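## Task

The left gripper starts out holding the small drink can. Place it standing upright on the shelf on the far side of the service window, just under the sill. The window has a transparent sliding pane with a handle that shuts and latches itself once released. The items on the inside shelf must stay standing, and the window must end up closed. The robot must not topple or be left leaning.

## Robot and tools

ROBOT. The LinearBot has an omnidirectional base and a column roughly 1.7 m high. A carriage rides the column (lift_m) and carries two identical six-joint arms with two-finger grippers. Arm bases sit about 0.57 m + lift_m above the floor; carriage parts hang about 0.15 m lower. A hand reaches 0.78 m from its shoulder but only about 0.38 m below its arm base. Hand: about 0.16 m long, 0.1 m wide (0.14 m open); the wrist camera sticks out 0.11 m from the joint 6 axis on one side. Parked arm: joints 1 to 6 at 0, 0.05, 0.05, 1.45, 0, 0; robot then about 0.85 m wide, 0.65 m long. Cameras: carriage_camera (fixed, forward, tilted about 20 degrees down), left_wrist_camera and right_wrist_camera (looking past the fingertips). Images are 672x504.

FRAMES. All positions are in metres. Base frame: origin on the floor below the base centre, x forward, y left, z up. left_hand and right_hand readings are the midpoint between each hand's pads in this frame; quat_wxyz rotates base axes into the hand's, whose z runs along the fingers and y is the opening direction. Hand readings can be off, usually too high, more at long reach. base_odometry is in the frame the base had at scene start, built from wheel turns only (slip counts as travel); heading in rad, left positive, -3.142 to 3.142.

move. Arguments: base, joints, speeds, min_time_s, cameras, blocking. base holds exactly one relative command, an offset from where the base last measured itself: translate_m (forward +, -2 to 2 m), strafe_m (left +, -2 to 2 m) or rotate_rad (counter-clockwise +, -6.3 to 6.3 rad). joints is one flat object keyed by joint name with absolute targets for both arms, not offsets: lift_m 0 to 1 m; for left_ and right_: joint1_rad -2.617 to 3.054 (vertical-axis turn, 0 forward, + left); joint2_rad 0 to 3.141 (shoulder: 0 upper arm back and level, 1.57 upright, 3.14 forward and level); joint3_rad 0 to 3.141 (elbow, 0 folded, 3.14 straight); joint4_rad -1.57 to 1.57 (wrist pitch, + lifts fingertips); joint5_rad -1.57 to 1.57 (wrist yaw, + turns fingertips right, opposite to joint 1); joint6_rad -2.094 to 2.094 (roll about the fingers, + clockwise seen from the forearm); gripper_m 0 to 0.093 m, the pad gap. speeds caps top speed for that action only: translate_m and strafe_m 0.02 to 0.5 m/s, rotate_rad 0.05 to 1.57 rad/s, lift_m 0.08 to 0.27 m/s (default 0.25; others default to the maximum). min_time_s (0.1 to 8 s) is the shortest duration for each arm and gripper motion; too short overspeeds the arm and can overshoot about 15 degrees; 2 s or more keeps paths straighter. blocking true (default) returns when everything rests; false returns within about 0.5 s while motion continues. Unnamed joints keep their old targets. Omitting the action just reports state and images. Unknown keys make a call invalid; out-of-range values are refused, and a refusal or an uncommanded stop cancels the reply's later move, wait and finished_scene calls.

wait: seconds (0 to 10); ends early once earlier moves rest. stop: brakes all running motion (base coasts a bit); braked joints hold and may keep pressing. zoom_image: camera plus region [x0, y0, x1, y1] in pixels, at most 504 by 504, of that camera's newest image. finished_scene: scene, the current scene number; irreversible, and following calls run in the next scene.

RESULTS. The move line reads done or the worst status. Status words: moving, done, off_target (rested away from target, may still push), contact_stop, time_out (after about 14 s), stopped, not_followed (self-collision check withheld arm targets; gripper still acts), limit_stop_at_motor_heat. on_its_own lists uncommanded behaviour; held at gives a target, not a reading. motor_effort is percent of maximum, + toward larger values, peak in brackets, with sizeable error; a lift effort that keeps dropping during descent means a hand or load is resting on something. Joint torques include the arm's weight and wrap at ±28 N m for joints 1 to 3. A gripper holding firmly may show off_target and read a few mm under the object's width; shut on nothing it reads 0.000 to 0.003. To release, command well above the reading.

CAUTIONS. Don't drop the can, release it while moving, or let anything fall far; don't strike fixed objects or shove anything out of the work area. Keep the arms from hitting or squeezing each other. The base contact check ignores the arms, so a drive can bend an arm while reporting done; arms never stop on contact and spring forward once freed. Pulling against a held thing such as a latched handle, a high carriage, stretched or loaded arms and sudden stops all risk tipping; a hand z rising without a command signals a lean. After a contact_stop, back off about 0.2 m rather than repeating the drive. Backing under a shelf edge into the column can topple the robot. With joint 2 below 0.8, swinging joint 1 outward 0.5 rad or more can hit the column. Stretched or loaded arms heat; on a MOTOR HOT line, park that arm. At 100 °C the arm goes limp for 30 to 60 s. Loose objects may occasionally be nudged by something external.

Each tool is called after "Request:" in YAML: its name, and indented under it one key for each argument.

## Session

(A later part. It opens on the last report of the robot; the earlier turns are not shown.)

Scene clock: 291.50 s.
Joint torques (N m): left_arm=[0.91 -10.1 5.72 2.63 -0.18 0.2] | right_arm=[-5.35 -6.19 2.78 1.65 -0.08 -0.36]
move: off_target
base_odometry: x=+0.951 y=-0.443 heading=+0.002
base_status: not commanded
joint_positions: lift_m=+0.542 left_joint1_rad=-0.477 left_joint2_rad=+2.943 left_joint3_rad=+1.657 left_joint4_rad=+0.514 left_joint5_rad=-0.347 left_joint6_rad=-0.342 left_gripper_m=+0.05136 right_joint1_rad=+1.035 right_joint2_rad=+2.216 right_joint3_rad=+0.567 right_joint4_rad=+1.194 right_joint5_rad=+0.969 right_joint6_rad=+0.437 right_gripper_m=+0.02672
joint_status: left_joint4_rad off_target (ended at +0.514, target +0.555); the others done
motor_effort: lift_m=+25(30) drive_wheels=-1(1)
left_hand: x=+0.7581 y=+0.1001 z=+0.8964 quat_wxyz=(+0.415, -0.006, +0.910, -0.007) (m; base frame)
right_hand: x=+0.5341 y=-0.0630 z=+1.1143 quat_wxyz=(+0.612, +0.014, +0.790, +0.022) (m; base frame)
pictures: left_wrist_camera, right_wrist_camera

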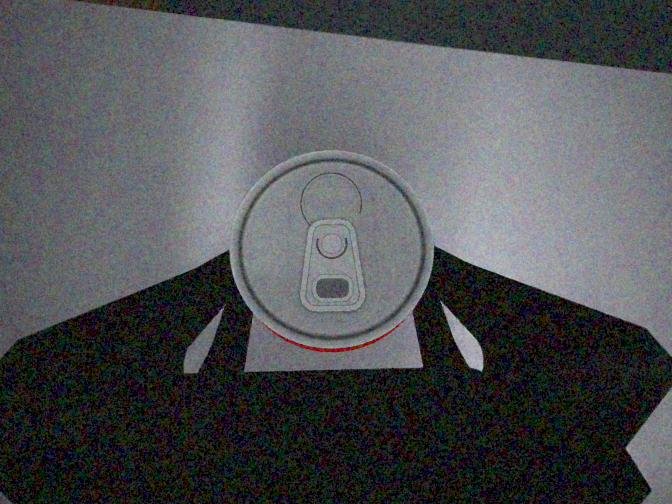

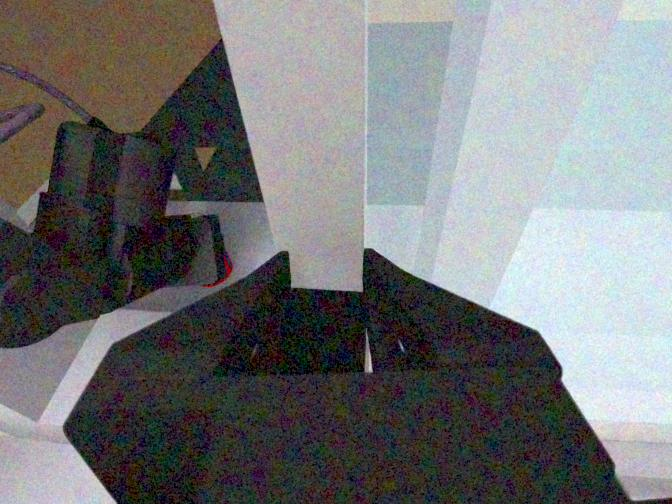

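Request:
move:
  joints: {"left_joint2_rad":2.975,"left_joint3_rad":1.695,"left_joint4_rad":0.567}
  min_time_s: 1.2
  cameras: ["carriage_camera","left_wrist_camera","right_wrist_camera"]

Request:
zoom_image:
  camera: "right_wrist_camera"
  region: [80, 170, 300, 330]

Request:
zoom_image:
  camera: "carriage_camera"
  region: [220, 300, 380, 440]

Scene clock: 296.60 s.
Joint torques (N m): left_arm=[0.81 -9.87 5.52 2.51 -0.15 0.22] | right_arm=[-5.34 -6.17 2.78 1.65 -0.08 -0.36]
move: done
base_odometry: x=+0.951 y=-0.443 heading=+0.002
base_status: not commanded
joint_positions: lift_m=+0.542 left_joint1_rad=-0.477 left_joint2_rad=+2.960 left_joint3_rad=+1.675 left_joint4_rad=+0.539 left_joint5_rad=-0.347 left_joint6_rad=-0.341 left_gripper_m=+0.05136 right_joint1_rad=+1.035 right_joint2_rad=+2.216 right_joint3_rad=+0.567 right_joint4_rad=+1.194 right_joint5_rad=+0.969 right_joint6_rad=+0.437 right_gripper_m=+0.02672
joint_status: all done
motor_effort: lift_m=+28(28) drive_wheels=-1(1)
left_hand: x=+0.7629 y=+0.0976 z=+0.8966 quat_wxyz=(+0.425, -0.008, +0.905, -0.012) (m; base frame)
right_hand: x=+0.5341 y=-0.0630 z=+1.1143 quat_wxyz=(+0.612, +0.014, +0.790, +0.022) (m; base frame)
pictures: carriage_camera, left_wrist_camera, right_wrist_camera

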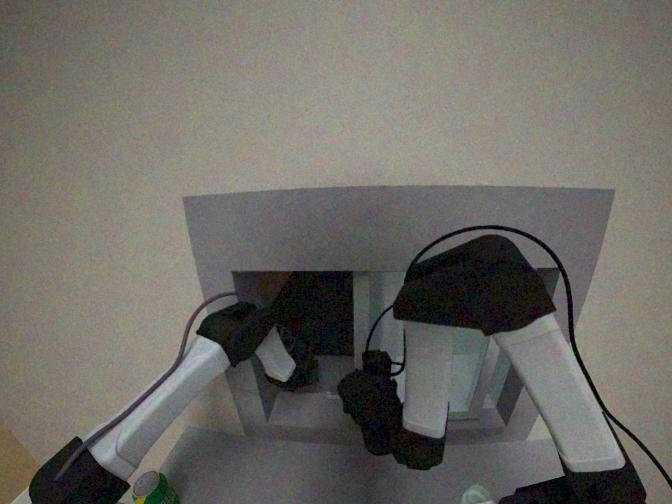

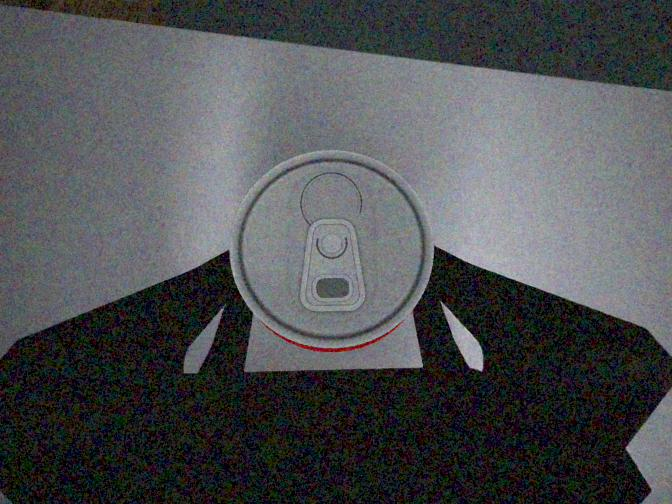

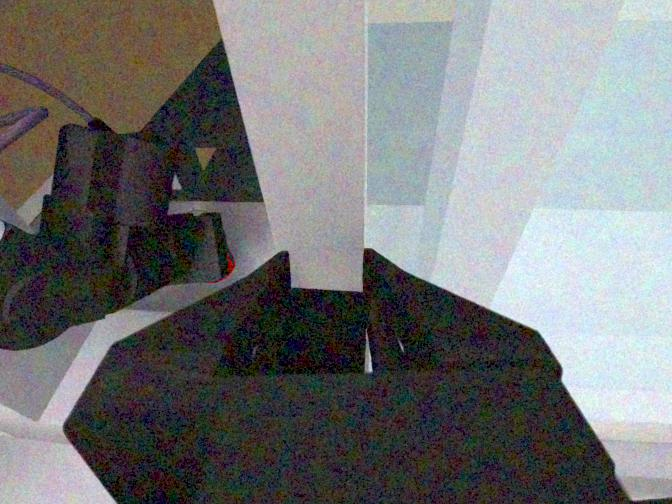

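Scaled by 2.291 from the camera's 672x504 image, which has a finer 960x720 frame.

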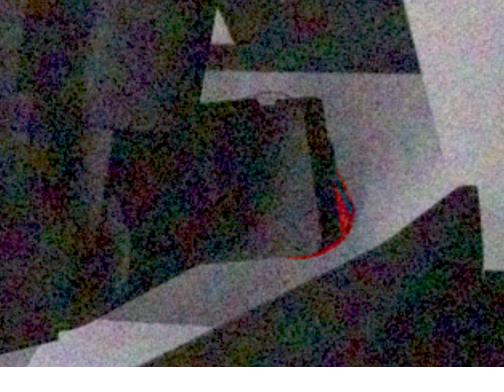

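Scaled by 3.150 from the camera's 672x504 image, which has a finer 960x720 frame.

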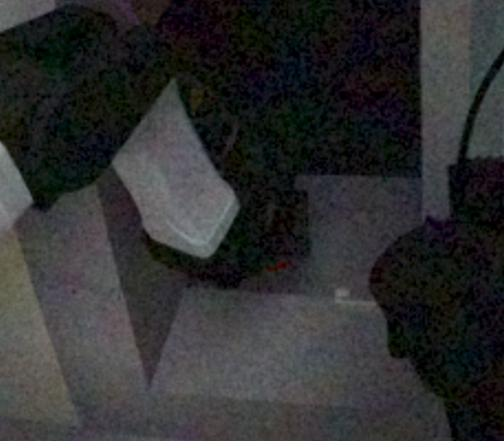

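Request:
move:
  joints: {"left_gripper_m":0.058}
  min_time_s: 1.5
  cameras: ["left_wrist_camera","right_wrist_camera"]

Scene clock: 302.50 s.
Joint torques (N m): left_arm=[0.77 -9.84 5.49 2.41 -0.15 0.2] | right_arm=[-5.34 -6.19 2.78 1.65 -0.08 -0.37]
move: done
base_odometry: x=+0.951 y=-0.443 heading=+0.002
base_status: not commanded
joint_positions: lift_m=+0.542 left_joint1_rad=-0.477 left_joint2_rad=+2.960 left_joint3_rad=+1.675 left_joint4_rad=+0.550 left_joint5_rad=-0.347 left_joint6_rad=-0.341 left_gripper_m=+0.05794 right_joint1_rad=+1.035 right_joint2_rad=+2.216 right_joint3_rad=+0.567 right_joint4_rad=+1.194 right_joint5_rad=+0.969 right_joint6_rad=+0.437 right_gripper_m=+0.02672
joint_status: all done
motor_effort: lift_m=+25(28) drive_wheels=-1(1)
left_hand: x=+0.7645 y=+0.0970 z=+0.8985 quat_wxyz=(+0.430, -0.009, +0.903, -0.014) (m; base frame)
right_hand: x=+0.5341 y=-0.0630 z=+1.1143 quat_wxyz=(+0.612, +0.014, +0.790, +0.022) (m; base frame)
pictures: left_wrist_camera, right_wrist_camera

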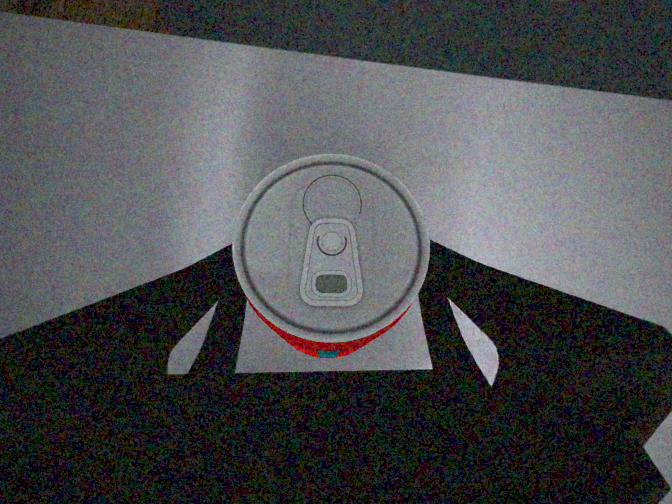

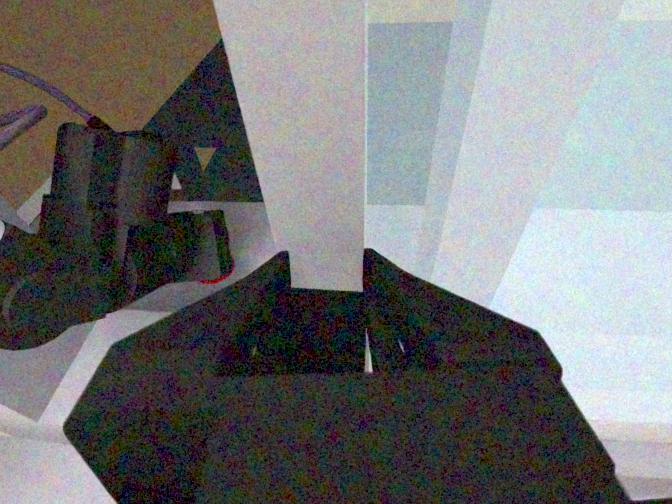

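Request:
move:
  joints: {"left_gripper_m":0.085}
  min_time_s: 1.5

Request:
move:
  joints: {"left_joint1_rad":-0.51,"left_joint2_rad":2.735,"left_joint3_rad":1.44,"left_joint4_rad":0.55,"left_joint5_rad":-0.365,"left_joint6_rad":-0.36}
  min_time_s: 2
  cameras: ["left_wrist_camera"]

Request:
move:
  joints: {"left_joint1_rad":-0.55,"left_joint2_rad":2.45,"left_joint3_rad":1.21,"left_joint4_rad":0.48,"left_joint5_rad":-0.395,"left_joint6_rad":-0.393}
  min_time_s: 2
  cameras: ["left_wrist_camera","right_wrist_camera"]

Scene clock: 308.90 s.
Joint torques (N m): left_arm=[0.84 -9.91 5.52 2.42 -0.16 0.2] | right_arm=[-5.37 -6.16 2.77 1.65 -0.08 -0.36]
move: done
base_odometry: x=+0.951 y=-0.443 heading=+0.002
base_status: not commanded
joint_positions: lift_m=+0.542 left_joint1_rad=-0.477 left_joint2_rad=+2.960 left_joint3_rad=+1.675 left_joint4_rad=+0.550 left_joint5_rad=-0.347 left_joint6_rad=-0.341 left_gripper_m=+0.08491 right_joint1_rad=+1.035 right_joint2_rad=+2.216 right_joint3_rad=+0.567 right_joint4_rad=+1.194 right_joint5_rad=+0.969 right_joint6_rad=+0.437 right_gripper_m=+0.02672
joint_status: all done
motor_effort: lift_m=+25(29) drive_wheels=+0(1)
left_hand: x=+0.7646 y=+0.0970 z=+0.8985 quat_wxyz=(+0.430, -0.009, +0.903, -0.014) (m; base frame)
right_hand: x=+0.5341 y=-0.0630 z=+1.1143 quat_wxyz=(+0.612, +0.014, +0.790, +0.022) (m; base frame)
pictures: none

Scene clock: 311.20 s.
Joint torques (N m): left_arm=[-0.79 -14.46 3.11 2.14 -0.47 -0.09] | right_arm=[-5.35 -6.17 2.77 1.65 -0.08 -0.36]
move: done
base_odometry: x=+0.951 y=-0.443 heading=+0.002
base_status: not commanded
joint_positions: lift_m=+0.542 left_joint1_rad=-0.503 left_joint2_rad=+2.785 left_joint3_rad=+1.443 left_joint4_rad=+0.550 left_joint5_rad=-0.348 left_joint6_rad=-0.347 left_gripper_m=+0.08491 right_joint1_rad=+1.035 right_joint2_rad=+2.216 right_joint3_rad=+0.567 right_joint4_rad=+1.194 right_joint5_rad=+0.969 right_joint6_rad=+0.437 right_gripper_m=+0.02672
joint_status: all done
motor_effort: lift_m=+25(28) drive_wheels=-1(1)
left_hand: x=+0.7287 y=+0.0993 z=+0.9262 quat_wxyz=(+0.407, +0.006, +0.914, -0.008) (m; base frame)
right_hand: x=+0.5341 y=-0.0630 z=+1.1143 quat_wxyz=(+0.612, +0.014, +0.790, +0.022) (m; base frame)
pictures: left_wrist_camera

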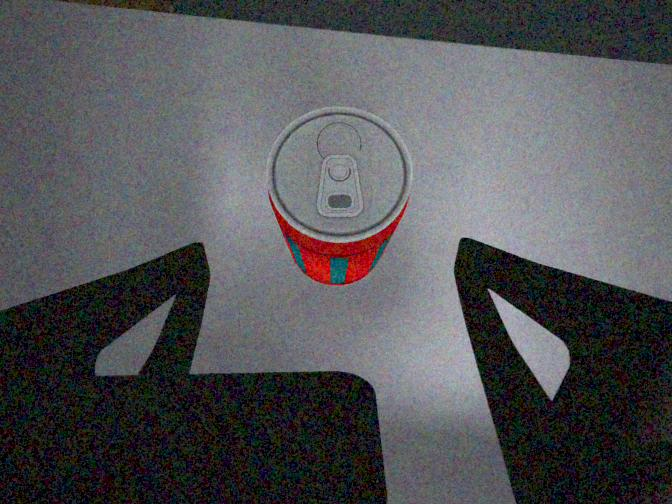

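Scene clock: 313.50 s.
Joint torques (N m): left_arm=[-0.87 -13.41 3.37 2.11 -0.48 -0.06] | right_arm=[-5.35 -6.17 2.77 1.65 -0.08 -0.36]
move: done
base_odometry: x=+0.951 y=-0.443 heading=+0.002
base_status: not commanded
joint_positions: lift_m=+0.542 left_joint1_rad=-0.543 left_joint2_rad=+2.497 left_joint3_rad=+1.214 left_joint4_rad=+0.482 left_joint5_rad=-0.378 left_joint6_rad=-0.380 left_gripper_m=+0.08491 right_joint1_rad=+1.035 right_joint2_rad=+2.216 right_joint3_rad=+0.567 right_joint4_rad=+1.194 right_joint5_rad=+0.969 right_joint6_rad=+0.437 right_gripper_m=+0.02672
joint_status: all done
motor_effort: lift_m=+25(28) drive_wheels=+0(1)
left_hand: x=+0.6998 y=+0.0971 z=+0.9995 quat_wxyz=(+0.407, +0.004, +0.913, -0.008) (m; base frame)
right_hand: x=+0.5341 y=-0.0630 z=+1.1143 quat_wxyz=(+0.612, +0.014, +0.790, +0.022) (m; base frame)
pictures: left_wrist_camera, right_wrist_camera

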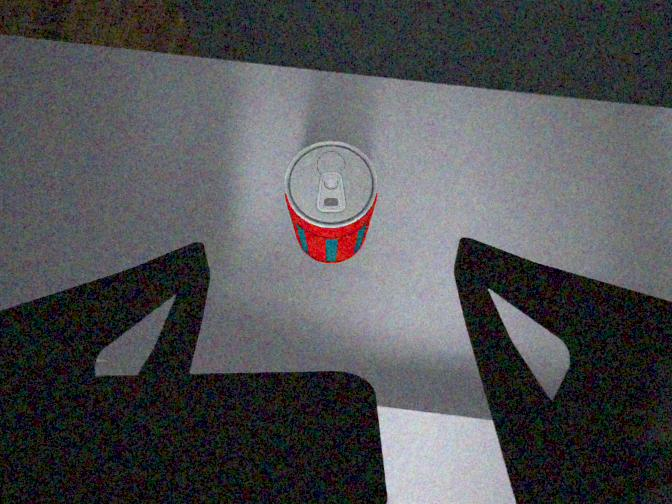

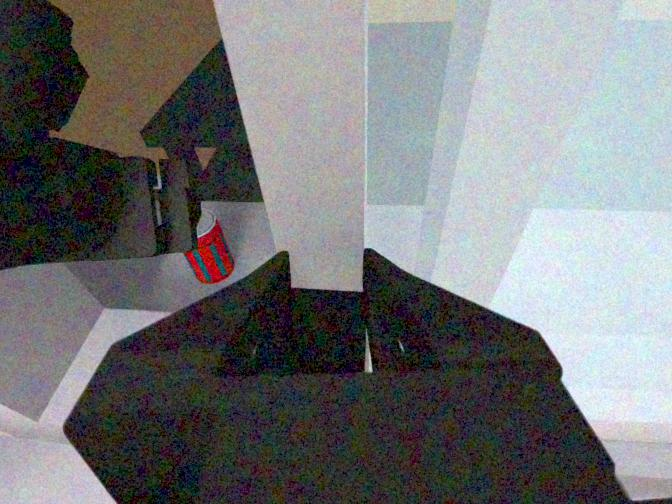

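Can stands. Retrace out; close the gripper to narrow the hand.

Request:
move:
  joints: {"left_joint1_rad":-0.62,"left_joint2_rad":2.16,"left_joint3_rad":1.05,"left_joint4_rad":0.31,"left_joint5_rad":-0.439,"left_joint6_rad":-0.446,"left_gripper_m":0.03}
  min_time_s: 2

Request:
move:
  joints: {"left_joint1_rad":-0.82,"left_joint2_rad":1.9,"left_joint3_rad":0.78,"left_joint4_rad":0.22,"left_joint5_rad":-0.60,"left_joint6_rad":-0.65}
  min_time_s: 2

Request:
move:
  joints: {"left_joint1_rad":-1.055,"left_joint2_rad":1.63,"left_joint3_rad":0.52,"left_joint4_rad":0.1,"left_joint5_rad":-0.72,"left_joint6_rad":-0.88}
  min_time_s: 2

Request:
move:
  joints: {"left_joint1_rad":-0.9,"left_joint2_rad":1.2,"left_joint3_rad":0.2,"left_joint4_rad":0.22,"left_joint5_rad":-0.6,"left_joint6_rad":-0.7}
  min_time_s: 2

Request:
move:
  joints: {"left_joint1_rad":0,"left_joint2_rad":0.5,"left_joint3_rad":0.1,"left_joint4_rad":0.8,"left_joint5_rad":0,"left_joint6_rad":0}
  min_time_s: 3
  cameras: ["carriage_camera","right_wrist_camera"]

Scene clock: 324.37 s.
Joint torques (N m): left_arm=[-0.79 -11.93 3.99 2.01 -0.51 -0.11] | right_arm=[-5.35 -6.17 2.77 1.65 -0.08 -0.36]
move: done
base_odometry: x=+0.951 y=-0.443 heading=+0.002
base_status: not commanded
joint_positions: lift_m=+0.542 left_joint1_rad=-0.613 left_joint2_rad=+2.203 left_joint3_rad=+1.053 left_joint4_rad=+0.312 left_joint5_rad=-0.421 left_joint6_rad=-0.433 left_gripper_m=+0.03009 right_joint1_rad=+1.035 right_joint2_rad=+2.216 right_joint3_rad=+0.567 right_joint4_rad=+1.194 right_joint5_rad=+0.969 right_joint6_rad=+0.437 right_gripper_m=+0.02672
joint_status: all done
motor_effort: lift_m=+26(28) drive_wheels=+0(1)
left_hand: x=+0.6589 y=+0.0901 z=+1.0693 quat_wxyz=(+0.401, +0.007, +0.916, -0.006) (m; base frame)
right_hand: x=+0.5341 y=-0.0630 z=+1.1143 quat_wxyz=(+0.612, +0.014, +0.790, +0.022) (m; base frame)
pictures: none

Scene clock: 326.67 s.
Joint torques (N m): left_arm=[-0.88 -9.51 3.81 1.86 -0.64 -0.08] | right_arm=[-5.35 -6.17 2.78 1.65 -0.07 -0.36]
move: done
base_odometry: x=+0.951 y=-0.443 heading=+0.002
base_status: not commanded
joint_positions: lift_m=+0.542 left_joint1_rad=-0.813 left_joint2_rad=+1.935 left_joint3_rad=+0.783 left_joint4_rad=+0.223 left_joint5_rad=-0.582 left_joint6_rad=-0.636 left_gripper_m=+0.03009 right_joint1_rad=+1.035 right_joint2_rad=+2.216 right_joint3_rad=+0.567 right_joint4_rad=+1.194 right_joint5_rad=+0.969 right_joint6_rad=+0.437 right_gripper_m=+0.02672
joint_status: all done
motor_effort: lift_m=+24(28) drive_wheels=-1(1)
left_hand: x=+0.5640 y=+0.0870 z=+1.0999 quat_wxyz=(+0.407, -0.010, +0.913, +0.003) (m; base frame)
right_hand: x=+0.5341 y=-0.0630 z=+1.1143 quat_wxyz=(+0.612, +0.014, +0.790, +0.022) (m; base frame)
pictures: none

Scene clock: 328.97 s.
Joint torques (N m): left_arm=[-0.85 -6.75 3.79 1.59 -0.71 -0.07] | right_arm=[-5.35 -6.19 2.76 1.65 -0.08 -0.36]
move: done
base_odometry: x=+0.951 y=-0.443 heading=+0.002
base_status: not commanded
joint_positions: lift_m=+0.542 left_joint1_rad=-1.048 left_joint2_rad=+1.656 left_joint3_rad=+0.524 left_joint4_rad=+0.103 left_joint5_rad=-0.702 left_joint6_rad=-0.866 left_gripper_m=+0.03009 right_joint1_rad=+1.035 right_joint2_rad=+2.216 right_joint3_rad=+0.567 right_joint4_rad=+1.194 right_joint5_rad=+0.969 right_joint6_rad=+0.437 right_gripper_m=+0.02672
joint_status: all done
motor_effort: lift_m=+25(28) drive_wheels=+0(1)
left_hand: x=+0.4707 y=+0.1018 z=+1.1176 quat_wxyz=(+0.415, -0.010, +0.909, -0.014) (m; base frame)
right_hand: x=+0.5341 y=-0.0630 z=+1.1143 quat_wxyz=(+0.612, +0.014, +0.790, +0.022) (m; base frame)
pictures: none

Scene clock: 331.27 s.
Joint torques (N m): left_arm=[0.57 -3.28 4.55 2.18 -0.22 0.22] | right_arm=[-5.35 -6.19 2.78 1.65 -0.08 -0.36]
move: done
base_odometry: x=+0.951 y=-0.443 heading=+0.002
base_status: not commanded
joint_positions: lift_m=+0.542 left_joint1_rad=-0.907 left_joint2_rad=+1.215 left_joint3_rad=+0.203 left_joint4_rad=+0.204 left_joint5_rad=-0.616 left_joint6_rad=-0.713 left_gripper_m=+0.03009 right_joint1_rad=+1.035 right_joint2_rad=+2.216 right_joint3_rad=+0.567 right_joint4_rad=+1.194 right_joint5_rad=+0.969 right_joint6_rad=+0.437 right_gripper_m=+0.02672
joint_status: all done
motor_effort: lift_m=+25(28) drive_wheels=+0(1)
left_hand: x=+0.4579 y=+0.1705 z=+1.1437 quat_wxyz=(+0.448, -0.027, +0.891, -0.063) (m; base frame)
right_hand: x=+0.5341 y=-0.0630 z=+1.1143 quat_wxyz=(+0.612, +0.014, +0.790, +0.022) (m; base frame)
pictures: none

Scene clock: 334.57 s.
Joint torques (N m): left_arm=[0.55 -0.02 5.83 2.41 0.1 0.21] | right_arm=[-5.34 -6.17 2.77 1.65 -0.08 -0.36]
move: done
base_odometry: x=+0.951 y=-0.443 heading=+0.002
base_status: not commanded
joint_positions: lift_m=+0.542 left_joint1_rad=-0.007 left_joint2_rad=+0.506 left_joint3_rad=+0.104 left_joint4_rad=+0.783 left_joint5_rad=-0.017 left_joint6_rad=-0.014 left_gripper_m=+0.03009 right_joint1_rad=+1.035 right_joint2_rad=+2.216 right_joint3_rad=+0.567 right_joint4_rad=+1.194 right_joint5_rad=+0.969 right_joint6_rad=+0.437 right_gripper_m=+0.02672
joint_status: all done
motor_effort: lift_m=+26(28) drive_wheels=-1(1)
left_hand: x=+0.4881 y=+0.3130 z=+1.4074 quat_wxyz=(+0.828, -0.009, +0.561, -0.004) (m; base frame)
right_hand: x=+0.5341 y=-0.0630 z=+1.1143 quat_wxyz=(+0.612, +0.014, +0.790, +0.022) (m; base frame)
pictures: carriage_camera, right_wrist_camera

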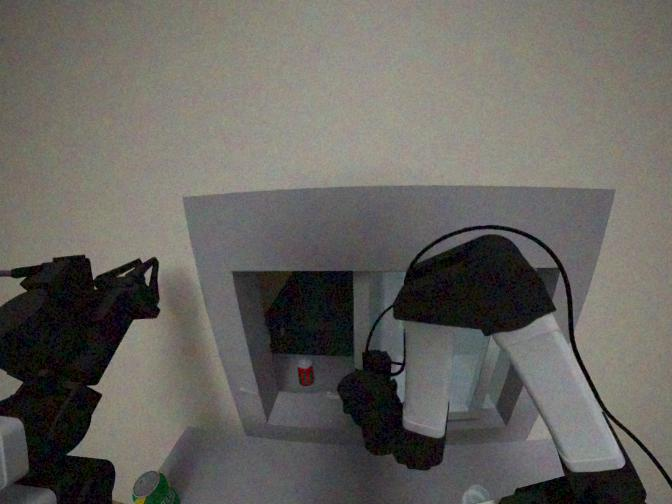

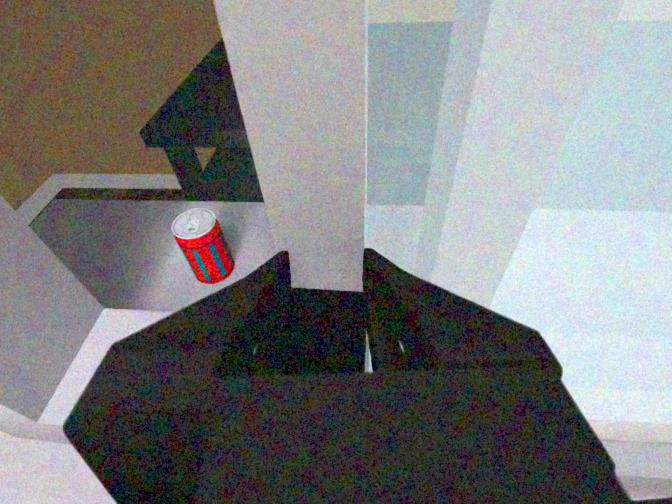

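Close by strafing left while holding, then release.

Request:
move:
  base: {"strafe_m":0.245}
  speeds: {"strafe_m":0.06}
  cameras: ["carriage_camera","right_wrist_camera"]

Scene clock: 341.57 s.
Joint torques (N m): left_arm=[0.65 -0.02 5.85 2.35 0.09 0.22] | right_arm=[3.11 -6.46 2.4 2.01 -0.03 -0.3]
move: done
base_odometry: x=+0.950 y=-0.198 heading=+0.002
base_status: done
joint_positions: lift_m=+0.542 left_joint1_rad=-0.007 left_joint2_rad=+0.506 left_joint3_rad=+0.104 left_joint4_rad=+0.784 left_joint5_rad=-0.014 left_joint6_rad=-0.013 left_gripper_m=+0.03009 right_joint1_rad=+0.936 right_joint2_rad=+2.219 right_joint3_rad=+0.571 right_joint4_rad=+1.157 right_joint5_rad=+0.967 right_joint6_rad=+0.431 right_gripper_m=+0.02529
joint_status: not commanded
motor_effort: lift_m=+27(29) drive_wheels=+0(9)
left_hand: x=+0.4880 y=+0.3124 z=+1.4078 quat_wxyz=(+0.828, -0.007, +0.560, -0.004) (m; base frame)
right_hand: x=+0.5562 y=-0.0967 z=+1.1082 quat_wxyz=(+0.605, +0.042, +0.795, -0.022) (m; base frame)
pictures: carriage_camera, right_wrist_camera

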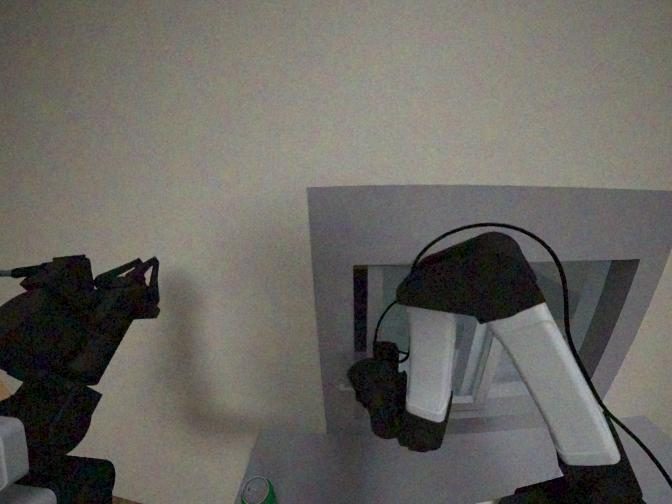

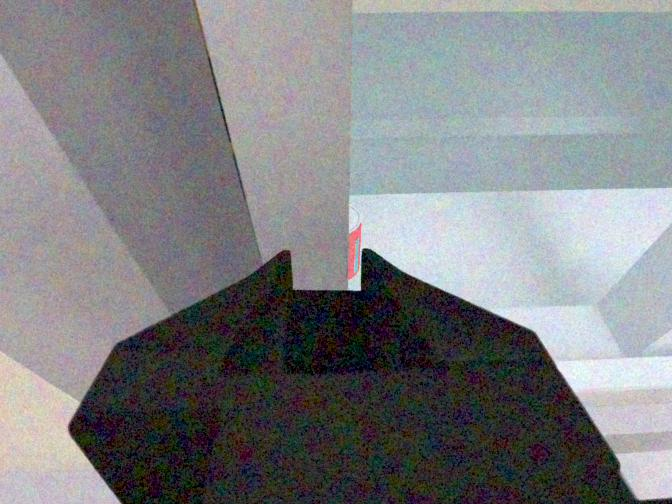

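Request:
move:
  base: {"strafe_m":0.04}
  speeds: {"strafe_m":0.04}

Request:
move:
  joints: {"right_gripper_m":0.09}
  min_time_s: 2
  cameras: ["carriage_camera","right_wrist_camera"]

Scene clock: 347.80 s.
Joint torques (N m): left_arm=[0.5 0.01 5.91 2.32 0.1 0.22] | right_arm=[3.99 -6.32 2.22 2.17 -0.26 -0.05]
move: done
base_odometry: x=+0.950 y=-0.158 heading=+0.002
base_status: done
joint_positions: lift_m=+0.542 left_joint1_rad=-0.007 left_joint2_rad=+0.506 left_joint3_rad=+0.104 left_joint4_rad=+0.785 left_joint5_rad=-0.014 left_joint6_rad=-0.013 left_gripper_m=+0.03009 right_joint1_rad=+0.926 right_joint2_rad=+2.219 right_joint3_rad=+0.576 right_joint4_rad=+1.142 right_joint5_rad=+0.993 right_joint6_rad=+0.406 right_gripper_m=+0.02526
joint_status: not commanded
motor_effort: lift_m=+27(29) drive_wheels=+0(7)
left_hand: x=+0.4879 y=+0.3123 z=+1.4080 quat_wxyz=(+0.829, -0.007, +0.560, -0.004) (m; base frame)
right_hand: x=+0.5586 y=-0.1038 z=+1.1087 quat_wxyz=(+0.606, +0.040, +0.793, -0.045) (m; base frame)
pictures: none

Scene clock: 350.10 s.
Joint torques (N m): left_arm=[0.53 -0.03 5.86 2.33 0.1 0.2] | right_arm=[2.37 -6.23 4.34 2.28 -1.58 -0.04]
move: done
base_odometry: x=+0.950 y=-0.158 heading=+0.002
base_status: not commanded
joint_positions: lift_m=+0.542 left_joint1_rad=-0.007 left_joint2_rad=+0.506 left_joint3_rad=+0.104 left_joint4_rad=+0.786 left_joint5_rad=-0.014 left_joint6_rad=-0.013 left_gripper_m=+0.03009 right_joint1_rad=+0.945 right_joint2_rad=+2.219 right_joint3_rad=+0.545 right_joint4_rad=+1.121 right_joint5_rad=+1.123 right_joint6_rad=+0.405 right_gripper_m=+0.08984
joint_status: all done
motor_effort: lift_m=+26(28) drive_wheels=+1(1)
left_hand: x=+0.4878 y=+0.3123 z=+1.4081 quat_wxyz=(+0.829, -0.007, +0.560, -0.004) (m; base frame)
right_hand: x=+0.5466 y=-0.1276 z=+1.1101 quat_wxyz=(+0.612, +0.053, +0.782, -0.106) (m; base frame)
pictures: carriage_camera, right_wrist_camera

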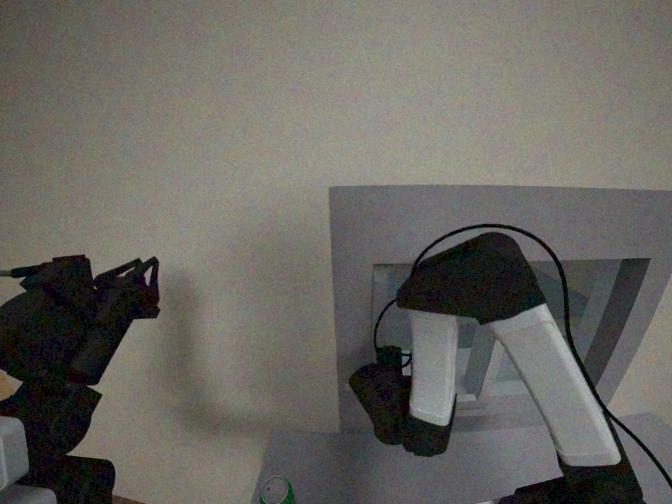

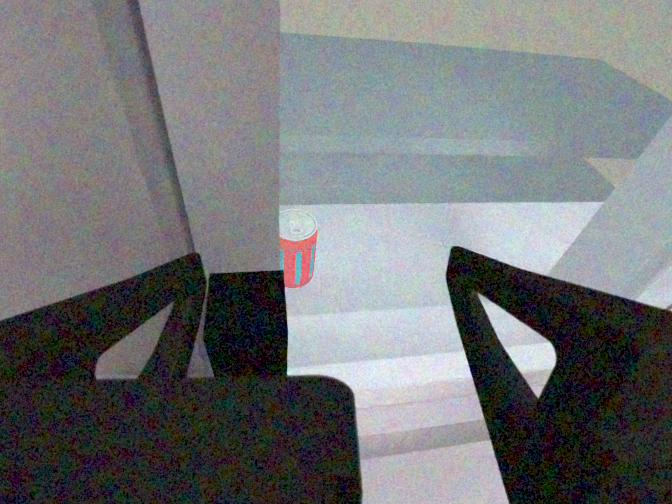

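Request:
move:
  base: {"strafe_m":-0.025}
  speeds: {"strafe_m":0.03}
  cameras: ["right_wrist_camera"]

Scene clock: 354.43 s.
Joint torques (N m): left_arm=[0.55 0.01 5.75 2.33 0.08 0.22] | right_arm=[1.62 -6.3 4.41 2.13 -0.32 -0.05]
move: done
base_odometry: x=+0.950 y=-0.183 heading=+0.002
base_status: done
joint_positions: lift_m=+0.542 left_joint1_rad=-0.007 left_joint2_rad=+0.506 left_joint3_rad=+0.104 left_joint4_rad=+0.786 left_joint5_rad=-0.013 left_joint6_rad=-0.013 left_gripper_m=+0.03009 right_joint1_rad=+0.953 right_joint2_rad=+2.219 right_joint3_rad=+0.545 right_joint4_rad=+1.145 right_joint5_rad=+1.003 right_joint6_rad=+0.405 right_gripper_m=+0.08992
joint_status: not commanded
motor_effort: lift_m=+27(29) drive_wheels=-1(7)
left_hand: x=+0.4878 y=+0.3123 z=+1.4081 quat_wxyz=(+0.829, -0.007, +0.560, -0.004) (m; base frame)
right_hand: x=+0.5469 y=-0.1045 z=+1.1041 quat_wxyz=(+0.601, +0.024, +0.797, -0.050) (m; base frame)
pictures: right_wrist_camera

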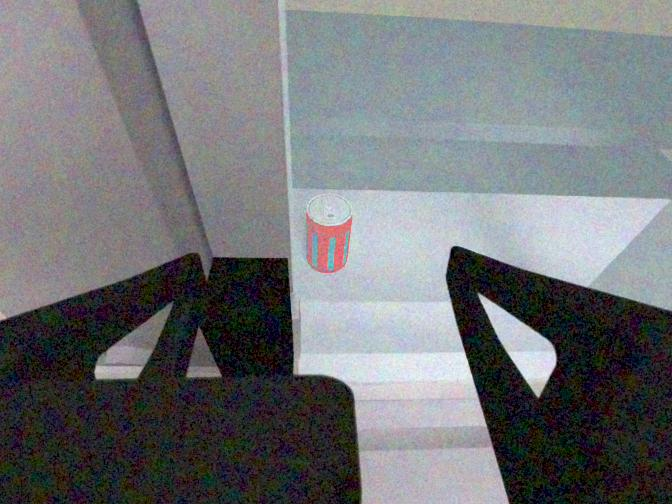

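Request:
move:
  base: {"strafe_m":-0.018}
  speeds: {"strafe_m":0.03}

Request:
move:
  base: {"translate_m":-0.05}
  speeds: {"translate_m":0.04}
  cameras: ["carriage_camera","right_wrist_camera"]

Scene clock: 362.10 s.
Joint torques (N m): left_arm=[0.57 -0.09 5.81 2.33 0.08 0.22] | right_arm=[0.62 -6.45 3.88 1.92 0.14 -0.05]
move: done
base_odometry: x=+0.950 y=-0.201 heading=+0.002
base_status: done
joint_positions: lift_m=+0.542 left_joint1_rad=-0.007 left_joint2_rad=+0.506 left_joint3_rad=+0.104 left_joint4_rad=+0.786 left_joint5_rad=-0.013 left_joint6_rad=-0.013 left_gripper_m=+0.03009 right_joint1_rad=+0.966 right_joint2_rad=+2.219 right_joint3_rad=+0.554 right_joint4_rad=+1.168 right_joint5_rad=+0.949 right_joint6_rad=+0.405 right_gripper_m=+0.08994
joint_status: not commanded
motor_effort: lift_m=+27(28) drive_wheels=-2(8)
left_hand: x=+0.4878 y=+0.3122 z=+1.4081 quat_wxyz=(+0.829, -0.007, +0.560, -0.005) (m; base frame)
right_hand: x=+0.5466 y=-0.0880 z=+1.1052 quat_wxyz=(+0.600, +0.013, +0.799, -0.016) (m; base frame)
pictures: none

Scene clock: 363.80 s.
Joint torques (N m): left_arm=[0.57 0.03 5.83 2.31 0.08 0.2] | right_arm=[0.43 -6.56 3.75 1.91 0.16 -0.05]
move: done
base_odometry: x=+0.900 y=-0.201 heading=+0.002
base_status: done
joint_positions: lift_m=+0.542 left_joint1_rad=-0.007 left_joint2_rad=+0.506 left_joint3_rad=+0.104 left_joint4_rad=+0.788 left_joint5_rad=-0.013 left_joint6_rad=-0.013 left_gripper_m=+0.03009 right_joint1_rad=+0.968 right_joint2_rad=+2.219 right_joint3_rad=+0.554 right_joint4_rad=+1.169 right_joint5_rad=+0.947 right_joint6_rad=+0.405 right_gripper_m=+0.08994
joint_status: not commanded
motor_effort: lift_m=+26(28) drive_wheels=-2(6)
left_hand: x=+0.4877 y=+0.3122 z=+1.4085 quat_wxyz=(+0.829, -0.007, +0.559, -0.005) (m; base frame)
right_hand: x=+0.5462 y=-0.0870 z=+1.1053 quat_wxyz=(+0.600, +0.012, +0.799, -0.015) (m; base frame)
pictures: carriage_camera, right_wrist_camera

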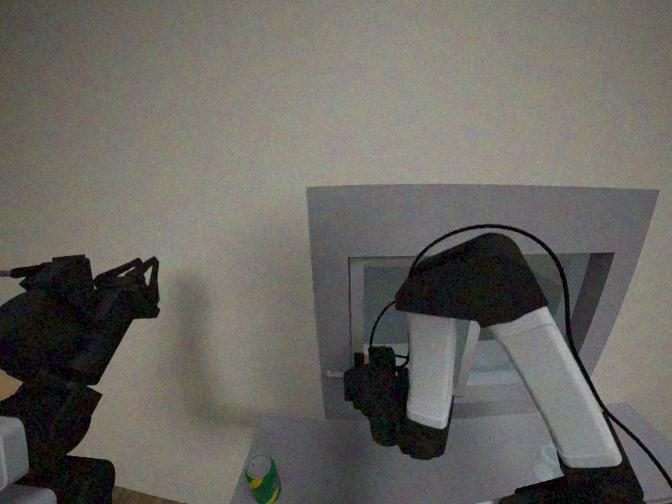

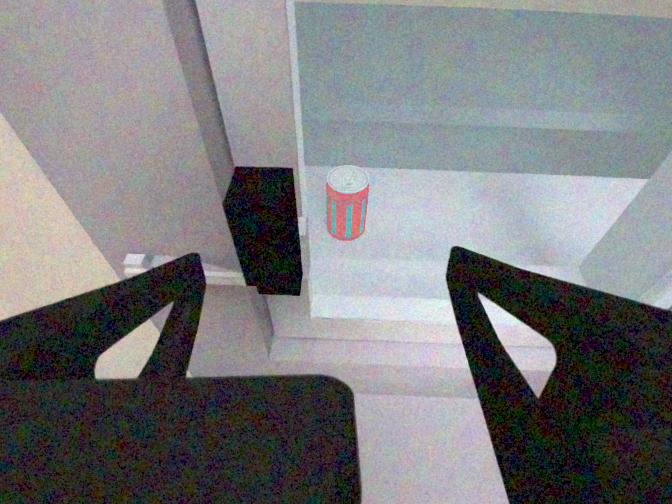

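Request:
move:
  base: {"translate_m":-0.35}
  speeds: {"translate_m":0.15}
  cameras: ["carriage_camera","right_wrist_camera"]

Request:
zoom_image:
  camera: "right_wrist_camera"
  region: [150, 0, 450, 200]

Request:
zoom_image:
  camera: "carriage_camera"
  region: [260, 180, 460, 330]

Scene clock: 372.00 s.
Joint torques (N m): left_arm=[0.58 0.03 5.87 2.3 0.09 0.2] | right_arm=[0.36 -6.39 3.77 1.91 0.17 -0.05]
move: done
base_odometry: x=+0.550 y=-0.202 heading=+0.002
base_status: done
joint_positions: lift_m=+0.542 left_joint1_rad=-0.007 left_joint2_rad=+0.506 left_joint3_rad=+0.104 left_joint4_rad=+0.789 left_joint5_rad=-0.013 left_joint6_rad=-0.013 left_gripper_m=+0.03009 right_joint1_rad=+0.969 right_joint2_rad=+2.219 right_joint3_rad=+0.554 right_joint4_rad=+1.169 right_joint5_rad=+0.946 right_joint6_rad=+0.405 right_gripper_m=+0.08994
joint_status: not commanded
motor_effort: lift_m=+26(29) drive_wheels=-2(8)
left_hand: x=+0.4876 y=+0.3122 z=+1.4088 quat_wxyz=(+0.830, -0.007, +0.558, -0.005) (m; base frame)
right_hand: x=+0.5459 y=-0.0864 z=+1.1052 quat_wxyz=(+0.600, +0.011, +0.800, -0.014) (m; base frame)
pictures: carriage_camera, right_wrist_camera

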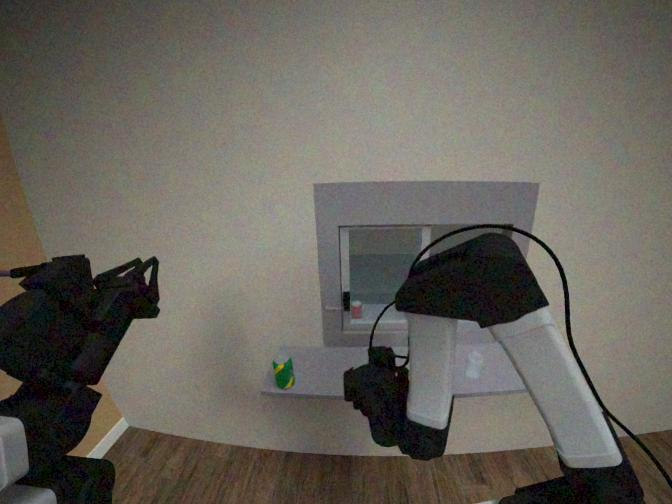

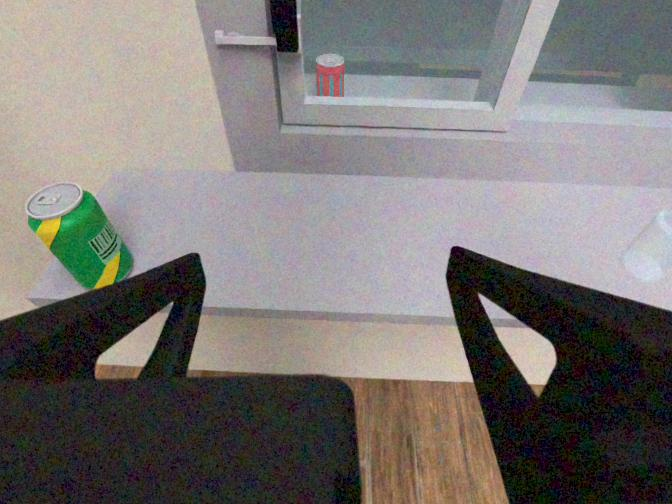

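Scaled by 1.680 from the camera's 672x504 image, which has a finer 960x720 frame.

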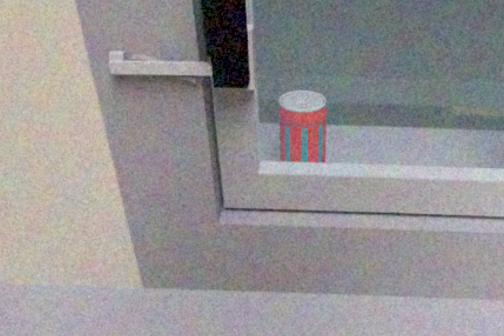

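Scaled by 2.520 from the camera's 672x504 image, which has a finer 960x720 frame.

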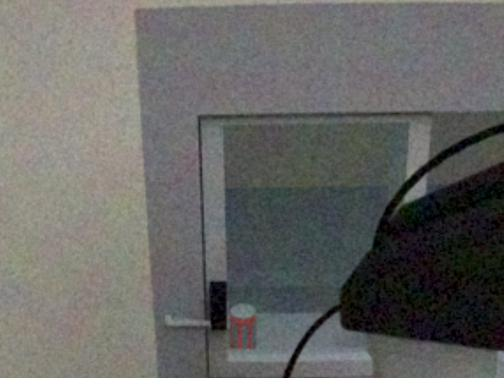

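Closed; matches the initial look.

Request:
finished_scene:
  scene: 1

The scene is finished: the task was done.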